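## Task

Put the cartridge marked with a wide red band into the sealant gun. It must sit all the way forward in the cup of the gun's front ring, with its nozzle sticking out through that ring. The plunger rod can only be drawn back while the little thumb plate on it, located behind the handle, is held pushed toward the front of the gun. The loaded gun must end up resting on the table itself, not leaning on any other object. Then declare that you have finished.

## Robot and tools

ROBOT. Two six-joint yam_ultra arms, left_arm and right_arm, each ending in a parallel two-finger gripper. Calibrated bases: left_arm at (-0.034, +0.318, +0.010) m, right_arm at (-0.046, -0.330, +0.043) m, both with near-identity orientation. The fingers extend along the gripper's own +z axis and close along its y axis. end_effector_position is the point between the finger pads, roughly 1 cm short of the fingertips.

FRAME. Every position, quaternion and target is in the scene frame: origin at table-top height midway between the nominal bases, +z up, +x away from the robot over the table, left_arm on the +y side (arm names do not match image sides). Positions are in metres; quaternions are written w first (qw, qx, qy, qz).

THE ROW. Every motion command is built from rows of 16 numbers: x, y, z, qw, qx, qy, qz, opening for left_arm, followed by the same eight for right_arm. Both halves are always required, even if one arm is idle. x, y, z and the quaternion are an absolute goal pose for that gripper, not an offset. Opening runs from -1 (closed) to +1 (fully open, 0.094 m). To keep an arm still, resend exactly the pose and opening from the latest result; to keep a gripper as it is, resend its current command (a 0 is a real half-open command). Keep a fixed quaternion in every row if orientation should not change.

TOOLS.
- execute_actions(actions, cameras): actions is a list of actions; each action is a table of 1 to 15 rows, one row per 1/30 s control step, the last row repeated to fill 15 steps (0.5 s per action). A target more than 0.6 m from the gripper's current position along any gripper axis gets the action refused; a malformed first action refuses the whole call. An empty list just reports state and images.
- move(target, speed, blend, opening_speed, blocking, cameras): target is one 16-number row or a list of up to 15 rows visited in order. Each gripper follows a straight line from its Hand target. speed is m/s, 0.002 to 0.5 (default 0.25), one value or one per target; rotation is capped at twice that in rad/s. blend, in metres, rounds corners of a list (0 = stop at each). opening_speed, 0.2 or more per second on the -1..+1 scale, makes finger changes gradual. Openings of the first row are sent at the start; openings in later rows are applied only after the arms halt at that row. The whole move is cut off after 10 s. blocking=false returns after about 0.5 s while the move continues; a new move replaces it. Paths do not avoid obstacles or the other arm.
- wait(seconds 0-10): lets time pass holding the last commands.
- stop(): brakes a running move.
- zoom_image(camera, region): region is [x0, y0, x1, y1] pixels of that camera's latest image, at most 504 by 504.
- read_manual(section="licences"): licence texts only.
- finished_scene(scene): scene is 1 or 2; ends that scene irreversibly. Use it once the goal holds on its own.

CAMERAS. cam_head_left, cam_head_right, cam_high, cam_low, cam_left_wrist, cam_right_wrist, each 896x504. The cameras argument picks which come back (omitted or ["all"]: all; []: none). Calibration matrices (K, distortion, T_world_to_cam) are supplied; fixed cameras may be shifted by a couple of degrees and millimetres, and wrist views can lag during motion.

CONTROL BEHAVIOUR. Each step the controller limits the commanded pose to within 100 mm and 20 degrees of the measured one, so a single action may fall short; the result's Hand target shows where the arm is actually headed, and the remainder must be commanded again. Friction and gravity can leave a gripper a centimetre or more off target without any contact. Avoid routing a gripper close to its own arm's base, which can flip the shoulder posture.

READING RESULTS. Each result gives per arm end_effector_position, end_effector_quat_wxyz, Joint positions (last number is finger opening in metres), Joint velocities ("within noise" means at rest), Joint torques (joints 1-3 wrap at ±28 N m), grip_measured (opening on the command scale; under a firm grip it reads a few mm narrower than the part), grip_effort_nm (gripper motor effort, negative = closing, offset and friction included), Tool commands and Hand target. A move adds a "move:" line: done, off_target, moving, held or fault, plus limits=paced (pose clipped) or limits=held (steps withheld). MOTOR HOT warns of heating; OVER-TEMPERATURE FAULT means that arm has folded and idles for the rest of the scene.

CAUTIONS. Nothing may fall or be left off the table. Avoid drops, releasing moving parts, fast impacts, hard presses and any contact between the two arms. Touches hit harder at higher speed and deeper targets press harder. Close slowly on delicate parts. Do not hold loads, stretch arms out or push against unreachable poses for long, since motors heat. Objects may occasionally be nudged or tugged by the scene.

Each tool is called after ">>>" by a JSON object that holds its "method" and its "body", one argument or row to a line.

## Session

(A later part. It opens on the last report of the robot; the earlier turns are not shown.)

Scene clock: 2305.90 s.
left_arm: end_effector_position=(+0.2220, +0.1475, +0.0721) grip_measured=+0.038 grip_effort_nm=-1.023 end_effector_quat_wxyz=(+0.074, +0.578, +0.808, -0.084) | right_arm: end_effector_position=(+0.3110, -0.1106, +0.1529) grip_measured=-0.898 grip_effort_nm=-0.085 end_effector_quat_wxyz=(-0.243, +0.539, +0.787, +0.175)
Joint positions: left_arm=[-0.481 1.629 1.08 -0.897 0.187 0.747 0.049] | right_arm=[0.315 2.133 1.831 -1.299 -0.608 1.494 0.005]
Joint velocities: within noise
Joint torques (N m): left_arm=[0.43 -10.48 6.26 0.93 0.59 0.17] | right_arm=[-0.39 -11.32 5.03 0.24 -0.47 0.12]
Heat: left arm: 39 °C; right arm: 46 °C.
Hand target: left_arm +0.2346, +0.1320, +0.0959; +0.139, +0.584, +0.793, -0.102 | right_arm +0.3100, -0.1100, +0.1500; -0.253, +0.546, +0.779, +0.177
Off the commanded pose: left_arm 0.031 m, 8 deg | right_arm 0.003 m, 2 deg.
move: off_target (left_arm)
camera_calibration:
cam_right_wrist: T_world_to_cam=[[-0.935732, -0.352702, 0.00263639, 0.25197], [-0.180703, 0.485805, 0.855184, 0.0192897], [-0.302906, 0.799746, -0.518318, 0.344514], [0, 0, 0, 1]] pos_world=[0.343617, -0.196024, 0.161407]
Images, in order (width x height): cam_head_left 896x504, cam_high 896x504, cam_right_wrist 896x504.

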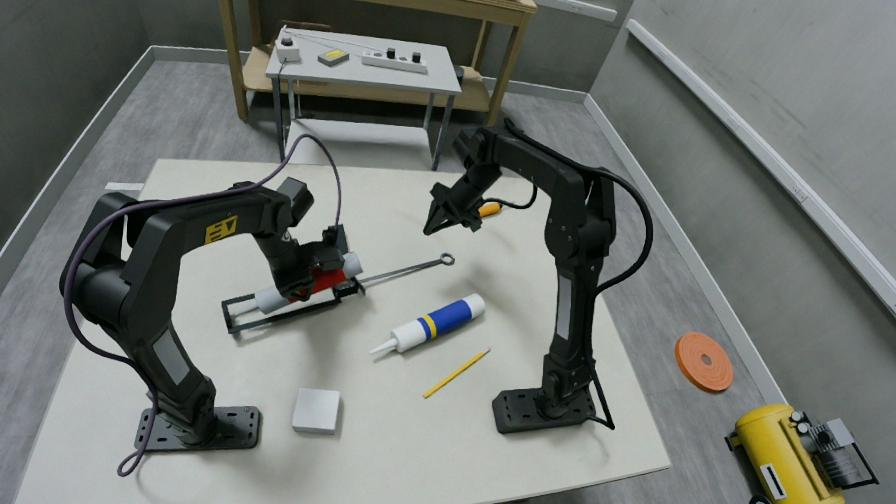

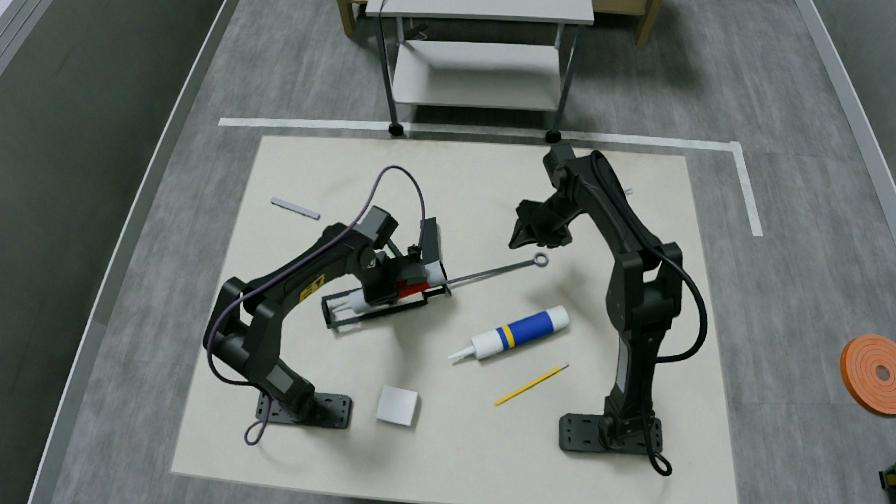

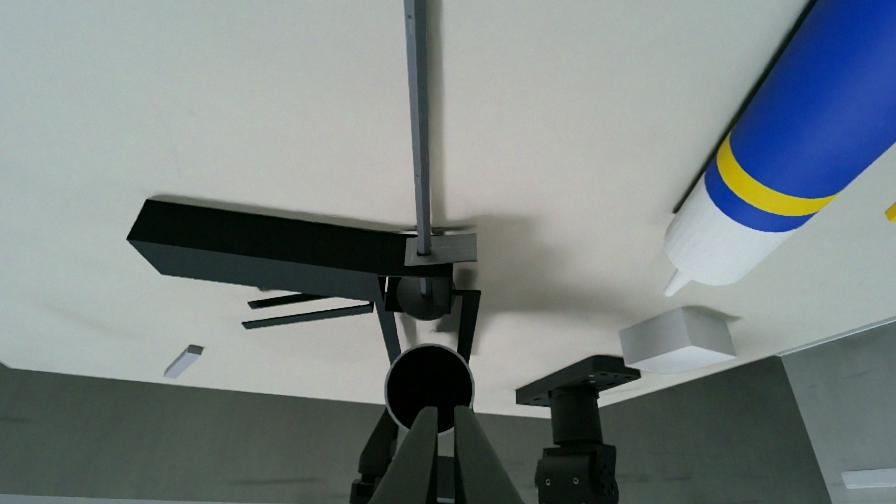

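>>> {"method": "move", "body": {
  "target": [
    [0.2302,0.1506,0.0925,0.1399,0.5830,0.7937,-0.1028,-0.15,0.3100,-0.1100,0.150,-0.253,0.546,0.779,0.177,-0.9]
  ],
  "speed": 0.05,
  "cameras": ["cam_right_wrist","cam_high","cam_head_left"]
}}

>>> {"method": "zoom_image", "body": {
  "camera": "cam_high",
  "region": [300, 240, 440, 350]
}}

>>> {"method": "zoom_image", "body": {
  "camera": "cam_head_left",
  "region": [200, 240, 340, 350]
}}

Scene clock: 2328.40 s.
left_arm: end_effector_position=(+0.2178, +0.1661, +0.0709) grip_measured=+0.038 grip_effort_nm=-1.018 end_effector_quat_wxyz=(+0.077, +0.577, +0.808, -0.087) | right_arm: end_effector_position=(+0.3110, -0.1106, +0.1529) grip_measured=-0.898 grip_effort_nm=-0.085 end_effector_quat_wxyz=(-0.243, +0.539, +0.787, +0.175)
Joint positions: left_arm=[-0.424 1.584 1.028 -0.895 0.2 0.802 0.049] | right_arm=[0.315 2.133 1.831 -1.299 -0.608 1.494 0.005]
Joint velocities: within noise
Joint torques (N m): left_arm=[0.31 -9.83 6.17 0.81 0.66 0.21] | right_arm=[-0.4 -11.32 5.03 0.24 -0.48 0.12]
Heat: left arm: 40 °C; right arm: 46 °C.
Hand target: left_arm +0.2292, +0.1513, +0.0928; +0.138, +0.584, +0.793, -0.102 | right_arm +0.3100, -0.1100, +0.1501; -0.253, +0.546, +0.779, +0.177
Off the commanded pose: left_arm 0.029 m, 8 deg | right_arm 0.003 m, 2 deg.
move: off_target (left_arm)
camera_calibration:
cam_right_wrist: T_world_to_cam=[[-0.935732, -0.352702, 0.00263639, 0.25197], [-0.180703, 0.485805, 0.855184, 0.0192897], [-0.302906, 0.799746, -0.518318, 0.344514], [0, 0, 0, 1]] pos_world=[0.343617, -0.196024, 0.161407]
Images, in order (width x height): cam_head_left 896x504, cam_high 896x504, cam_right_wrist 896x504.

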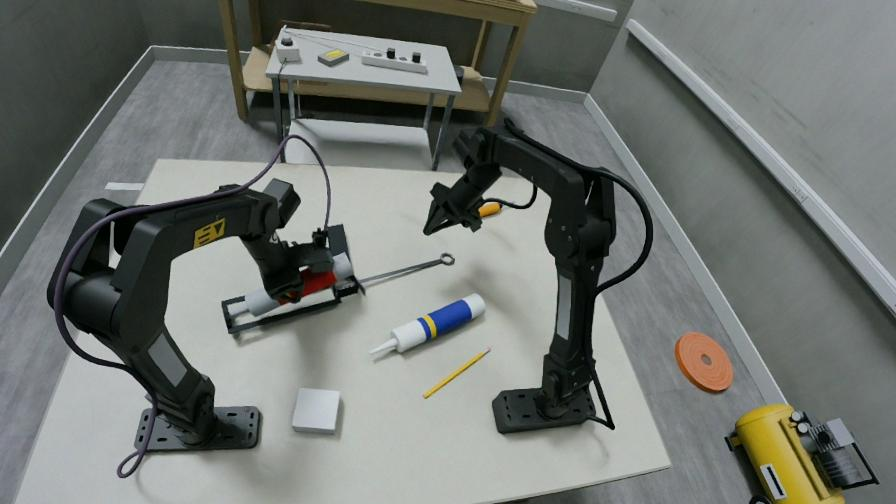

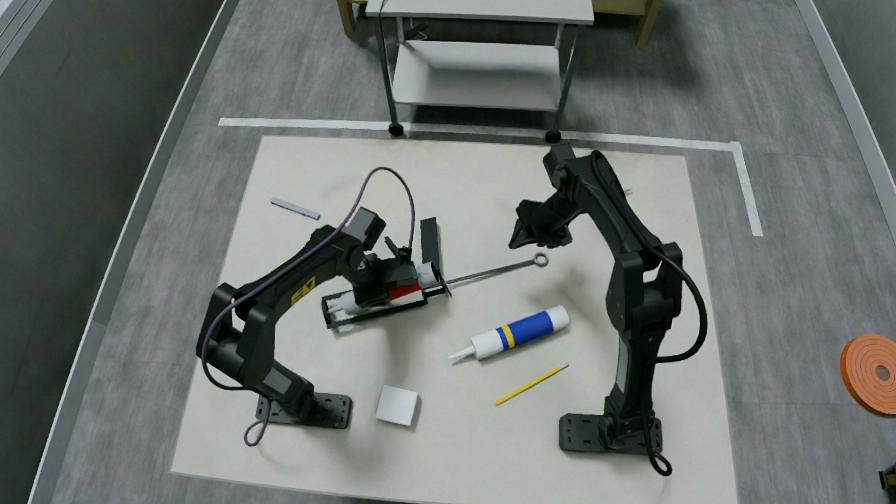

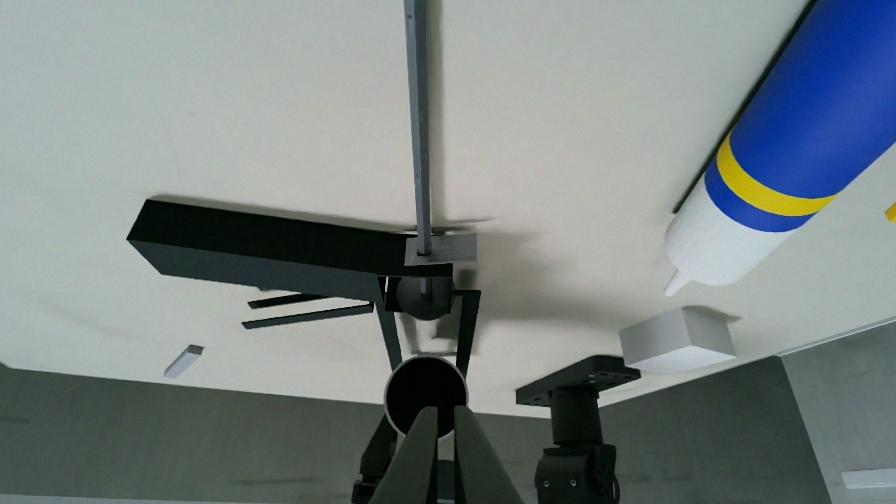

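Scaled by 3.600 from the camera's 896x504 image, which has a finer 1280x720 frame.

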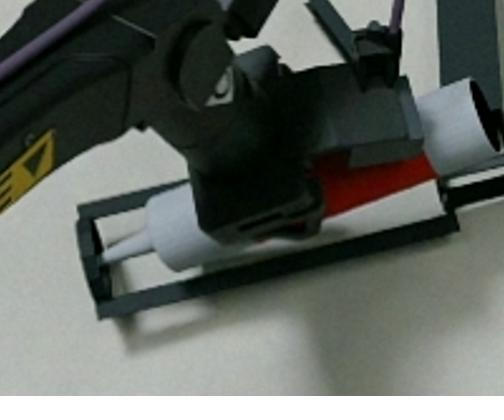

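Scaled by 3.600 from the camera's 896x504 image, which has a finer 1280x720 frame.

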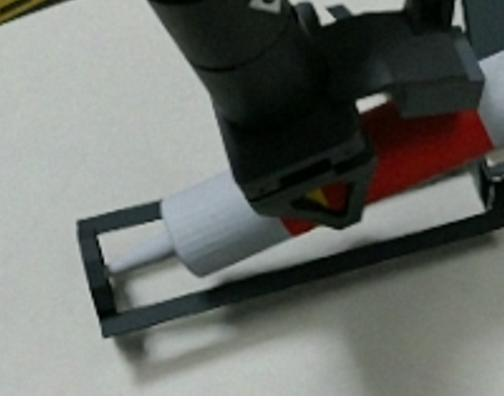

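>>> {"method": "move", "body": {
  "target": [
    [0.2245,0.1676,0.0890,0.1399,0.5830,0.7937,-0.1028,-0.15,0.3100,-0.1100,0.150,-0.253,0.546,0.779,0.177,-0.9]
  ],
  "speed": 0.05,
  "cameras": ["cam_right_wrist","cam_high","cam_head_left"]
}}

>>> {"method": "zoom_image", "body": {
  "camera": "cam_high",
  "region": [300, 240, 440, 350]
}}

>>> {"method": "zoom_image", "body": {
  "camera": "cam_head_left",
  "region": [200, 240, 340, 350]
}}

Scene clock: 2347.57 s.
left_arm: end_effector_position=(+0.2130, +0.1818, +0.0692) grip_measured=+0.038 grip_effort_nm=-1.023 end_effector_quat_wxyz=(+0.081, +0.581, +0.805, -0.088) | right_arm: end_effector_position=(+0.3110, -0.1106, +0.1529) grip_measured=-0.898 grip_effort_nm=-0.085 end_effector_quat_wxyz=(-0.243, +0.539, +0.787, +0.175)
Joint positions: left_arm=[-0.373 1.544 0.98 -0.892 0.21 0.862 0.049] | right_arm=[0.315 2.133 1.831 -1.299 -0.608 1.494 0.005]
Joint velocities: within noise
Joint torques (N m): left_arm=[0.25 -9.33 6.22 0.75 0.69 0.15] | right_arm=[-0.42 -11.32 5.01 0.24 -0.47 0.12]
Heat: left arm: 40 °C; right arm: 46 °C.
Hand target: left_arm +0.2240, +0.1683, +0.0895; +0.139, +0.586, +0.792, -0.102 | right_arm +0.3100, -0.1100, +0.1501; -0.253, +0.546, +0.779, +0.177
Off the commanded pose: left_arm 0.027 m, 7 deg | right_arm 0.003 m, 2 deg.
move: off_target (left_arm)
camera_calibration:
cam_right_wrist: T_world_to_cam=[[-0.935732, -0.352702, 0.00263639, 0.25197], [-0.180703, 0.485805, 0.855184, 0.0192897], [-0.302906, 0.799746, -0.518318, 0.344514], [0, 0, 0, 1]] pos_world=[0.343617, -0.196024, 0.161407]
Images, in order (width x height): cam_head_left 896x504, cam_high 896x504, cam_right_wrist 896x504.

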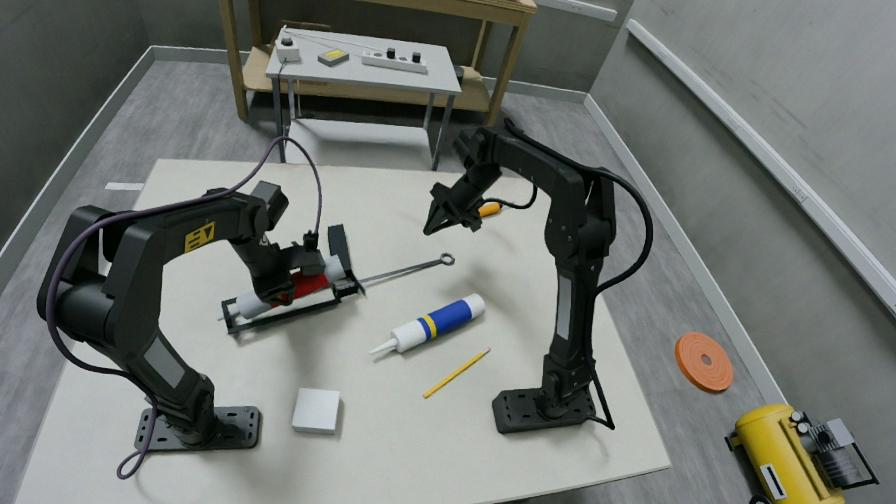

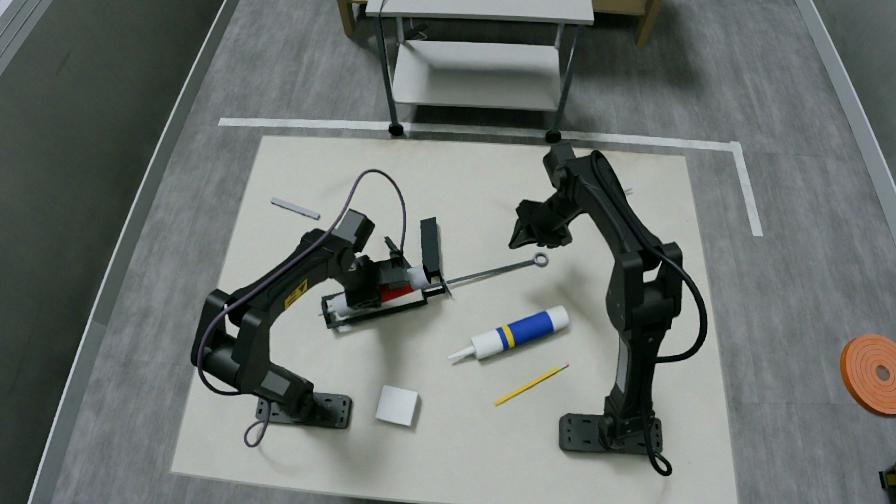

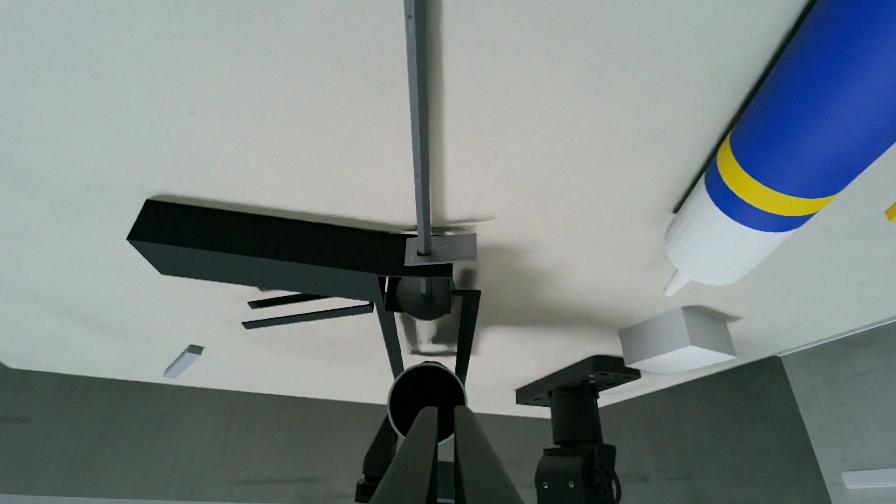

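Scaled by 3.600 from the camera's 896x504 image, which has a finer 1280x720 frame.

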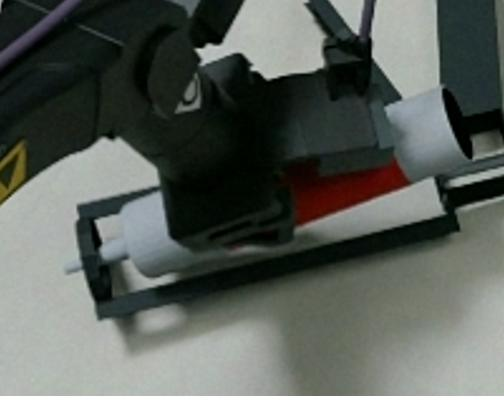

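Scaled by 3.600 from the camera's 896x504 image, which has a finer 1280x720 frame.

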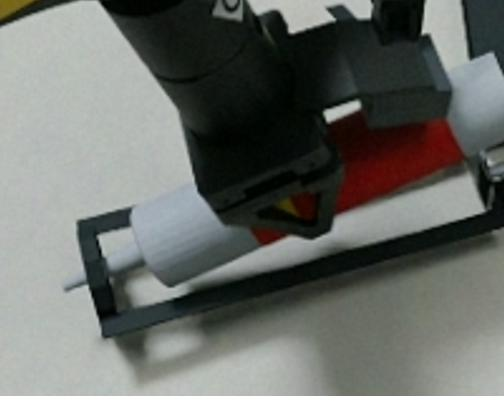

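>>> {"method": "move", "body": {
  "target": [
    [0.2216,0.1756,0.0840,0.1399,0.5830,0.7937,-0.1028,-0.15,0.3100,-0.1100,0.150,-0.253,0.546,0.779,0.177,-0.9],
    [0.2190,0.1830,0.0785,0.1399,0.5830,0.7937,-0.1028,-0.15,0.3100,-0.1100,0.150,-0.253,0.546,0.779,0.177,-0.9]
  ],
  "speed": 0.05,
  "cameras": ["cam_right_wrist","cam_high","cam_head_left","cam_low"]
}}

>>> {"method": "zoom_image", "body": {
  "camera": "cam_high",
  "region": [300, 240, 460, 350]
}}

>>> {"method": "zoom_image", "body": {
  "camera": "cam_head_left",
  "region": [200, 240, 380, 350]
}}

>>> {"method": "zoom_image", "body": {
  "camera": "cam_low",
  "region": [400, 170, 560, 290]
}}

Scene clock: 2372.40 s.
left_arm: end_effector_position=(+0.2074, +0.1982, +0.0608) grip_measured=+0.038 grip_effort_nm=-1.023 end_effector_quat_wxyz=(+0.082, +0.576, +0.809, -0.087) | right_arm: end_effector_position=(+0.3110, -0.1106, +0.1529) grip_measured=-0.898 grip_effort_nm=-0.090 end_effector_quat_wxyz=(-0.243, +0.539, +0.787, +0.175)
Joint positions: left_arm=[-0.321 1.514 0.916 -0.866 0.215 0.903 0.049] | right_arm=[0.315 2.133 1.831 -1.299 -0.608 1.494 0.005]
Joint velocities: within noise
Joint torques (N m): left_arm=[0.31 -8.76 5.96 0.73 0.71 0.18] | right_arm=[-0.4 -11.3 5.01 0.24 -0.48 0.12]
Heat: left arm: 39 °C; right arm: 46 °C.
Hand target: left_arm +0.2189, +0.1842, +0.0795; +0.139, +0.582, +0.795, -0.101 | right_arm +0.3100, -0.1100, +0.1501; -0.253, +0.546, +0.779, +0.177
Off the commanded pose: left_arm 0.026 m, 7 deg | right_arm 0.003 m, 2 deg.
move: off_target (left_arm)
camera_calibration:
cam_right_wrist: T_world_to_cam=[[-0.935732, -0.352702, 0.00263639, 0.25197], [-0.180703, 0.485805, 0.855184, 0.0192897], [-0.302906, 0.799746, -0.518318, 0.344514], [0, 0, 0, 1]] pos_world=[0.343617, -0.196024, 0.161407]
Images, in order (width x height): cam_head_left 896x504, cam_high 896x504, cam_low 896x504, cam_right_wrist 896x504.

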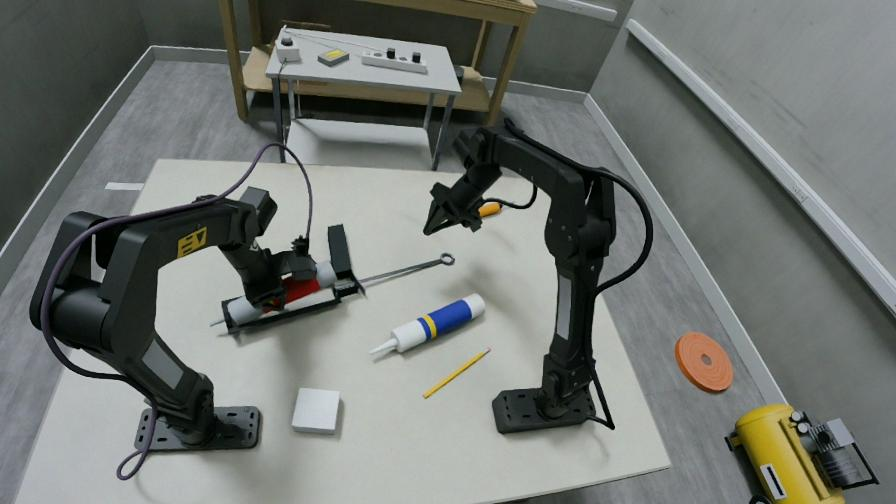

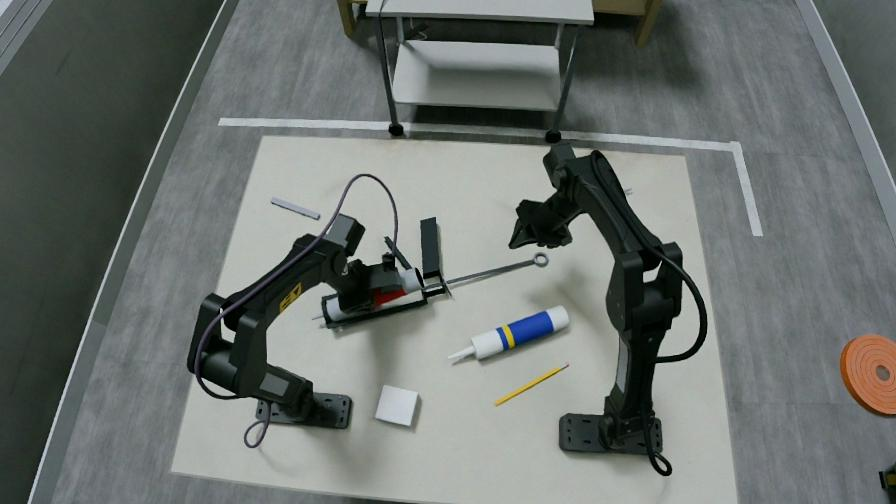

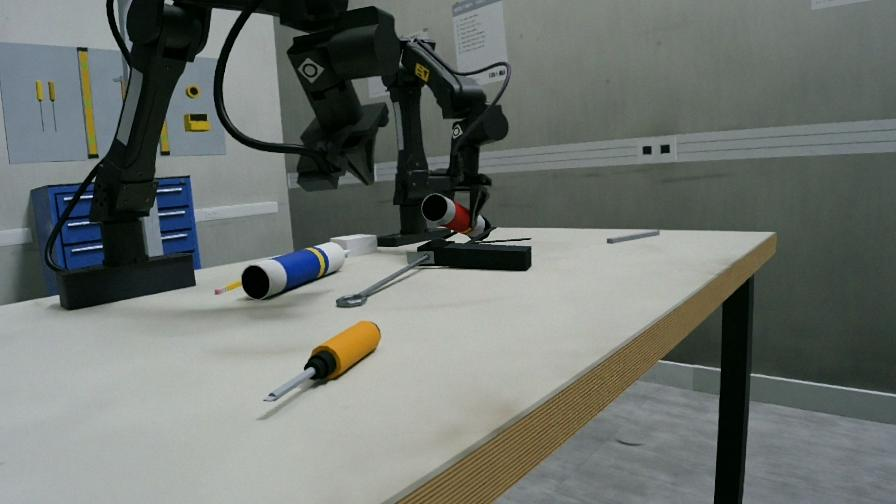

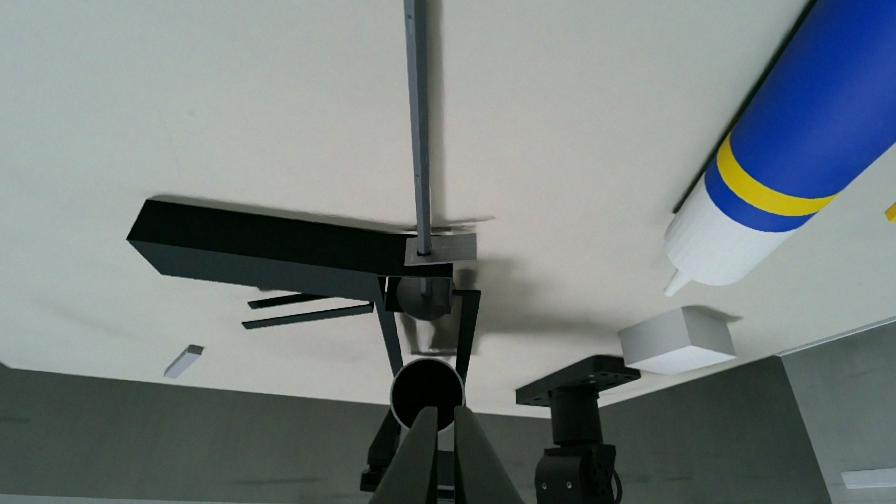

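Scaled by 3.150 from the camera's 896x504 image, which has a finer 1280x720 frame.

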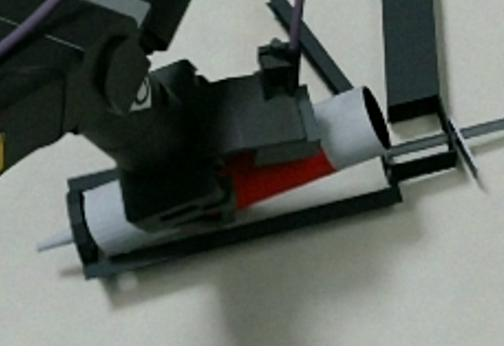

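Scaled by 2.800 from the camera's 896x504 image, which has a finer 1280x720 frame.

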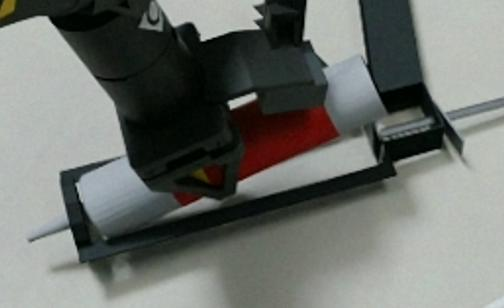

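Scaled by 3.150 from the camera's 896x504 image, which has a finer 1280x720 frame.

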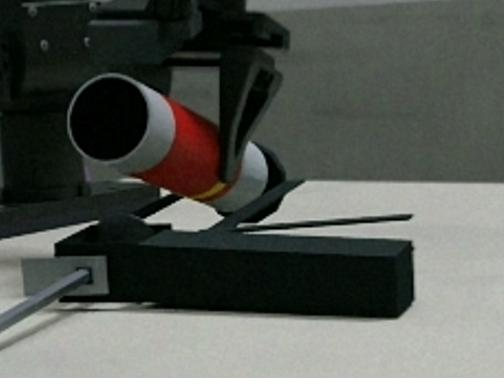

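>>> {"method": "move", "body": {
  "target": [
    [0.2170,0.1870,0.0680,0.0982,0.5876,0.7999,-0.0722,-0.15,0.3100,-0.1100,0.150,-0.253,0.546,0.779,0.177,-0.9]
  ],
  "speed": 0.05,
  "cameras": ["cam_right_wrist","cam_high","cam_head_left","cam_low"]
}}

>>> {"method": "zoom_image", "body": {
  "camera": "cam_high",
  "region": [300, 240, 460, 350]
}}

>>> {"method": "zoom_image", "body": {
  "camera": "cam_head_left",
  "region": [200, 240, 380, 350]
}}

>>> {"method": "zoom_image", "body": {
  "camera": "cam_low",
  "region": [400, 170, 560, 290]
}}

Scene clock: 2413.10 s.
left_arm: end_effector_position=(+0.2047, +0.1944, +0.0596) grip_measured=+0.038 grip_effort_nm=-1.018 end_effector_quat_wxyz=(+0.075, +0.592, +0.799, -0.072) | right_arm: end_effector_position=(+0.3110, -0.1106, +0.1529) grip_measured=-0.898 grip_effort_nm=-0.085 end_effector_quat_wxyz=(-0.243, +0.539, +0.787, +0.175)
Joint positions: left_arm=[-0.361 1.514 0.916 -0.866 0.18 0.903 0.049] | right_arm=[0.315 2.133 1.831 -1.299 -0.608 1.494 0.005]
Joint velocities: within noise
Joint torques (N m): left_arm=[-0.46 -4.85 8.01 0.5 0.24 -0.12] | right_arm=[-0.4 -11.32 5.01 0.24 -0.48 0.12]
Heat: left arm: 36 °C; right arm: 46 °C.
Hand target: left_arm +0.2159, +0.1857, +0.0682; +0.098, +0.590, +0.798, -0.073 | right_arm +0.3100, -0.1100, +0.1501; -0.253, +0.546, +0.779, +0.177
Off the commanded pose: left_arm 0.017 m, 3 deg | right_arm 0.003 m, 2 deg.
move: off_target (left_arm)
camera_calibration:
cam_right_wrist: T_world_to_cam=[[-0.935732, -0.352702, 0.00263639, 0.25197], [-0.180703, 0.485805, 0.855184, 0.0192897], [-0.302906, 0.799746, -0.518318, 0.344514], [0, 0, 0, 1]] pos_world=[0.343617, -0.196024, 0.161407]
Images, in order (width x height): cam_head_left 896x504, cam_high 896x504, cam_low 896x504, cam_right_wrist 896x504.

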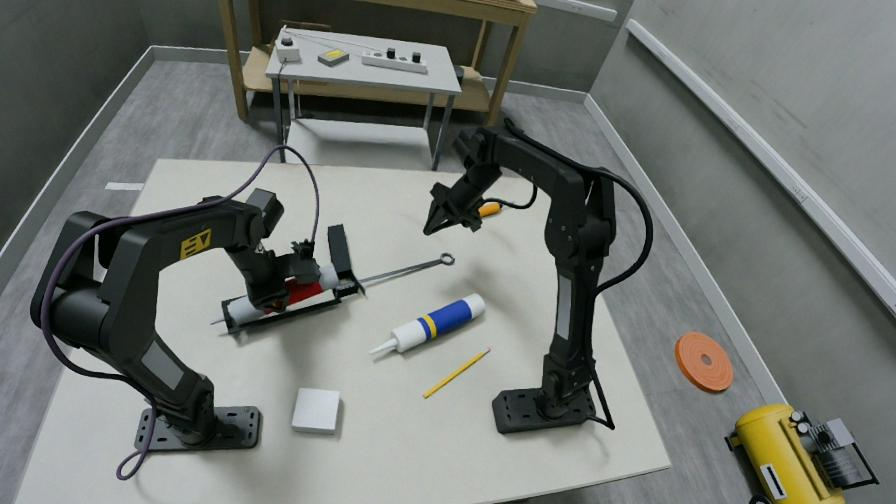

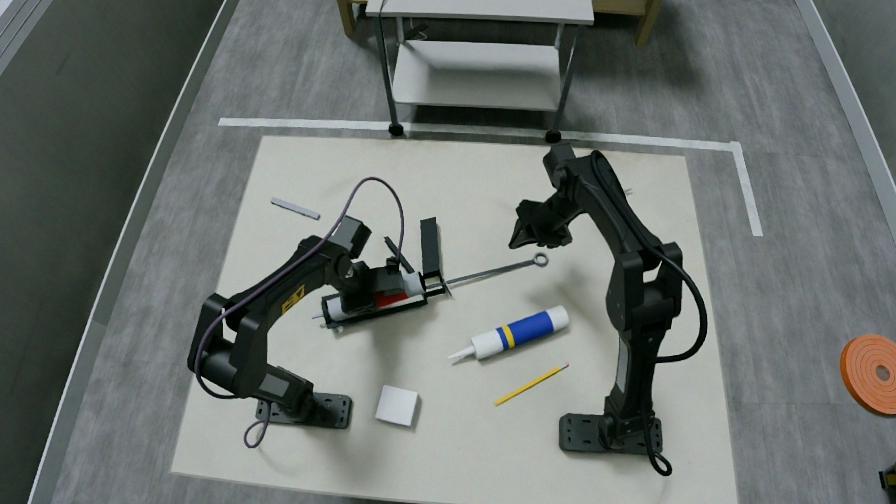

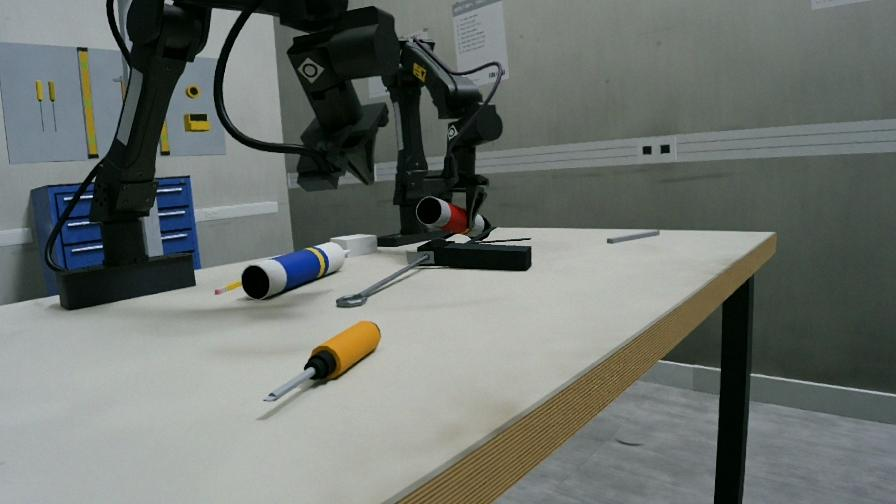

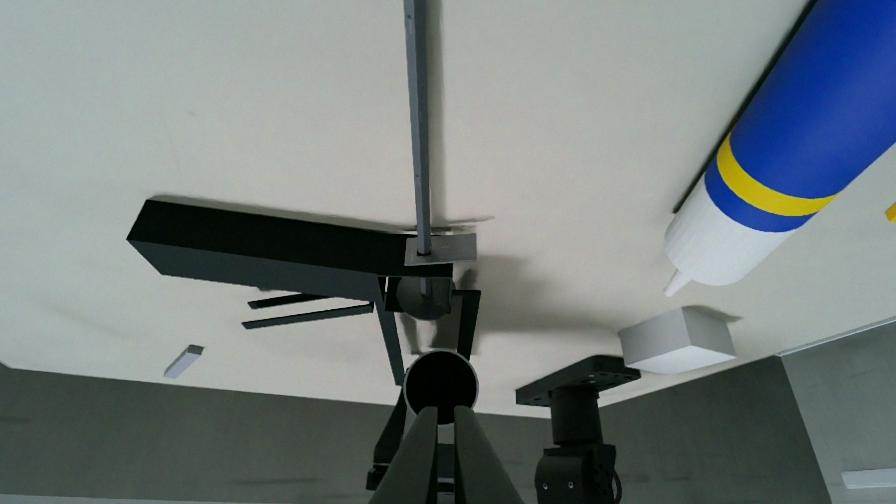

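Scaled by 3.150 from the camera's 896x504 image, which has a finer 1280x720 frame.

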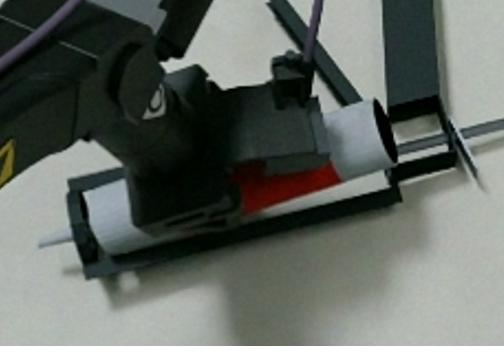

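Scaled by 2.800 from the camera's 896x504 image, which has a finer 1280x720 frame.

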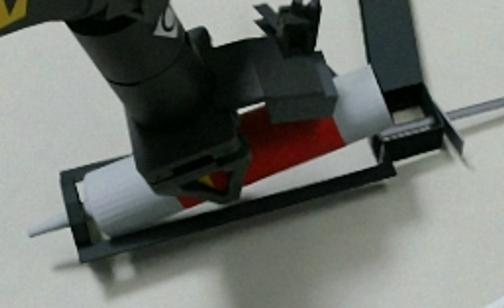

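Scaled by 3.150 from the camera's 896x504 image, which has a finer 1280x720 frame.

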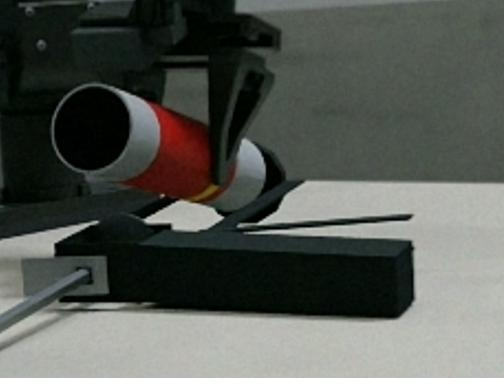

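>>> {"method": "move", "body": {
  "target": [
    [0.2190,0.1960,0.0630,0.0710,0.5785,0.8110,-0.0506,-0.15,0.3100,-0.1100,0.150,-0.253,0.546,0.779,0.177,-0.9]
  ],
  "speed": 0.05,
  "cameras": ["cam_right_wrist","cam_high","cam_head_left","cam_low"]
}}

>>> {"method": "zoom_image", "body": {
  "camera": "cam_high",
  "region": [300, 240, 460, 350]
}}

>>> {"method": "zoom_image", "body": {
  "camera": "cam_head_left",
  "region": [200, 240, 380, 350]
}}

>>> {"method": "zoom_image", "body": {
  "camera": "cam_low",
  "region": [400, 170, 560, 290]
}}

Scene clock: 2429.30 s.
left_arm: end_effector_position=(+0.2059, +0.2014, +0.0507) grip_measured=+0.038 grip_effort_nm=-1.018 end_effector_quat_wxyz=(+0.053, +0.583, +0.809, -0.054) | right_arm: end_effector_position=(+0.3110, -0.1106, +0.1529) grip_measured=-0.898 grip_effort_nm=-0.090 end_effector_quat_wxyz=(-0.243, +0.539, +0.787, +0.175)
Joint positions: left_arm=[-0.367 1.547 0.919 -0.866 0.131 0.874 0.049] | right_arm=[0.315 2.133 1.831 -1.299 -0.608 1.494 0.005]
Joint velocities: within noise
Joint torques (N m): left_arm=[-0.59 -5.11 9.35 0.19 0.06 -0.14] | right_arm=[-0.4 -11.32 5 0.24 -0.48 0.12]
Heat: left arm: 35 °C; right arm: 46 °C.
Hand target: left_arm +0.2176, +0.1949, +0.0627; +0.071, +0.580, +0.810, -0.051 | right_arm +0.3100, -0.1100, +0.1501; -0.253, +0.546, +0.779, +0.177
Off the commanded pose: left_arm 0.019 m, 2 deg | right_arm 0.003 m, 2 deg.
move: off_target (left_arm)
camera_calibration:
cam_right_wrist: T_world_to_cam=[[-0.935732, -0.352702, 0.00263639, 0.25197], [-0.180703, 0.485805, 0.855184, 0.0192897], [-0.302906, 0.799746, -0.518318, 0.344514], [0, 0, 0, 1]] pos_world=[0.343617, -0.196024, 0.161407]
Images, in order (width x height): cam_head_left 896x504, cam_high 896x504, cam_low 896x504, cam_right_wrist 896x504.

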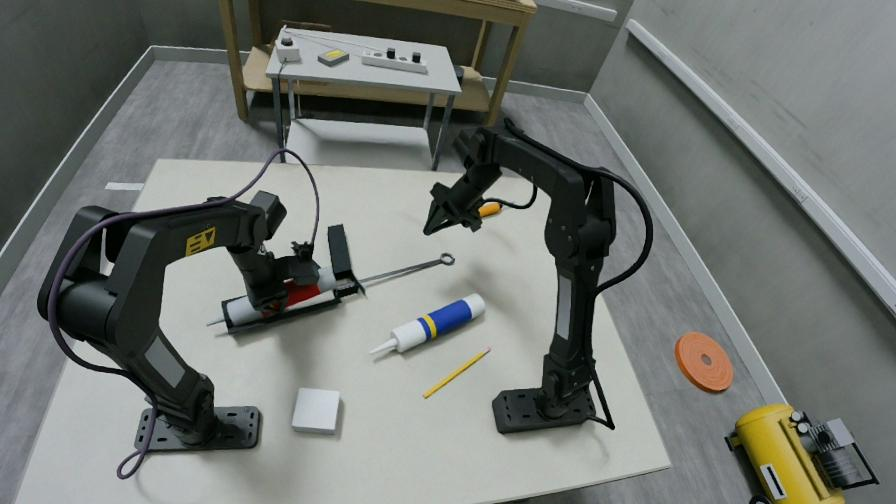

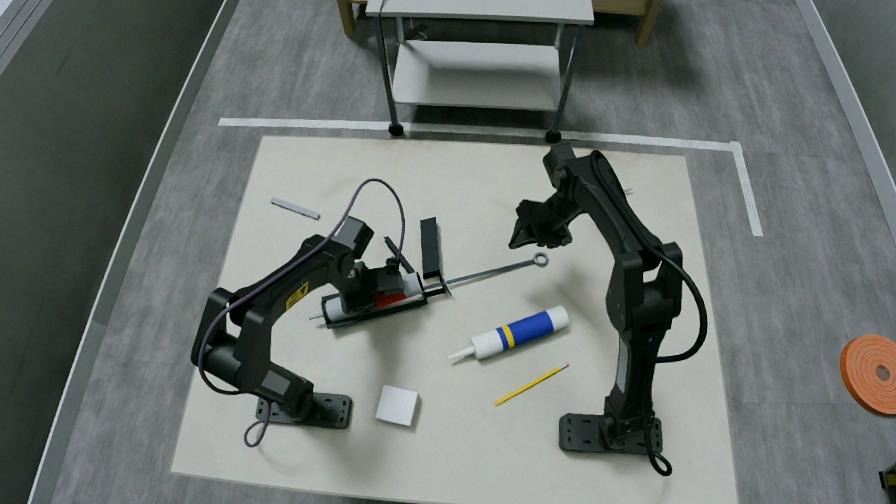

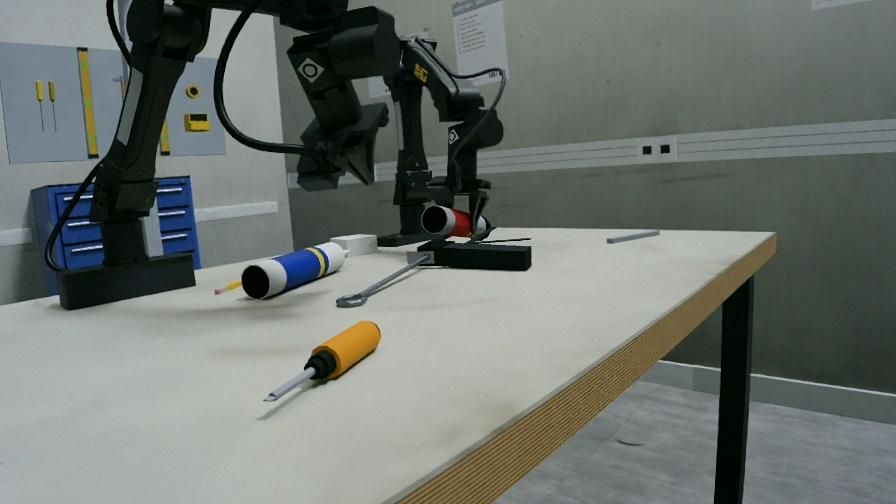

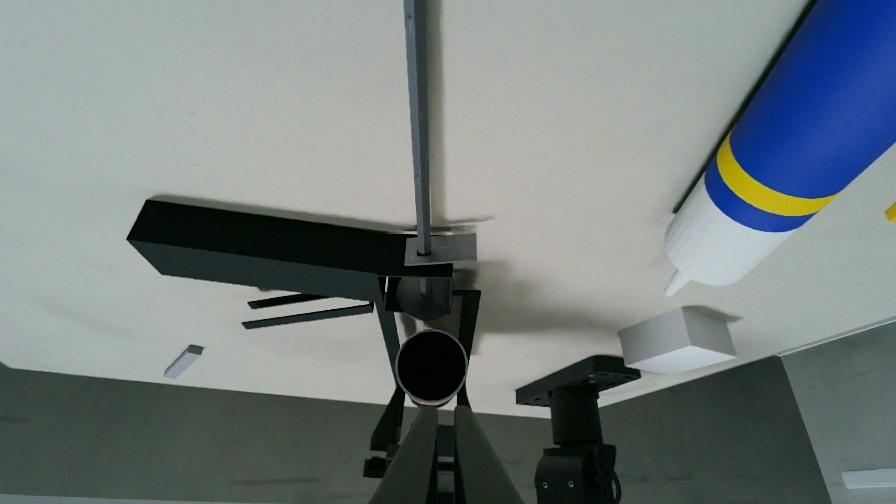

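Scaled by 3.150 from the camera's 896x504 image, which has a finer 1280x720 frame.

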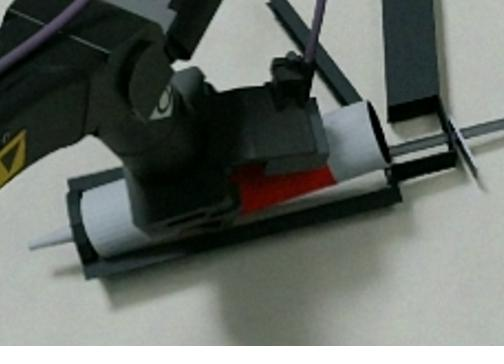

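Scaled by 2.800 from the camera's 896x504 image, which has a finer 1280x720 frame.

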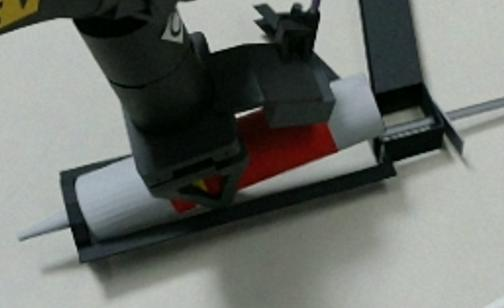

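Scaled by 3.150 from the camera's 896x504 image, which has a finer 1280x720 frame.

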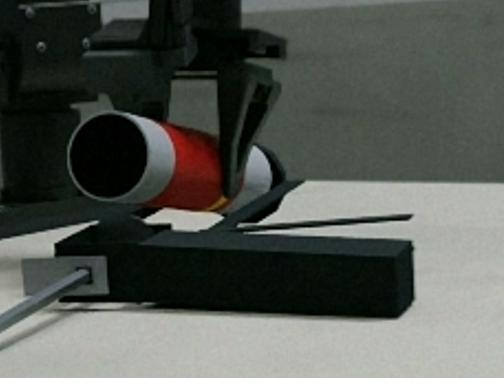

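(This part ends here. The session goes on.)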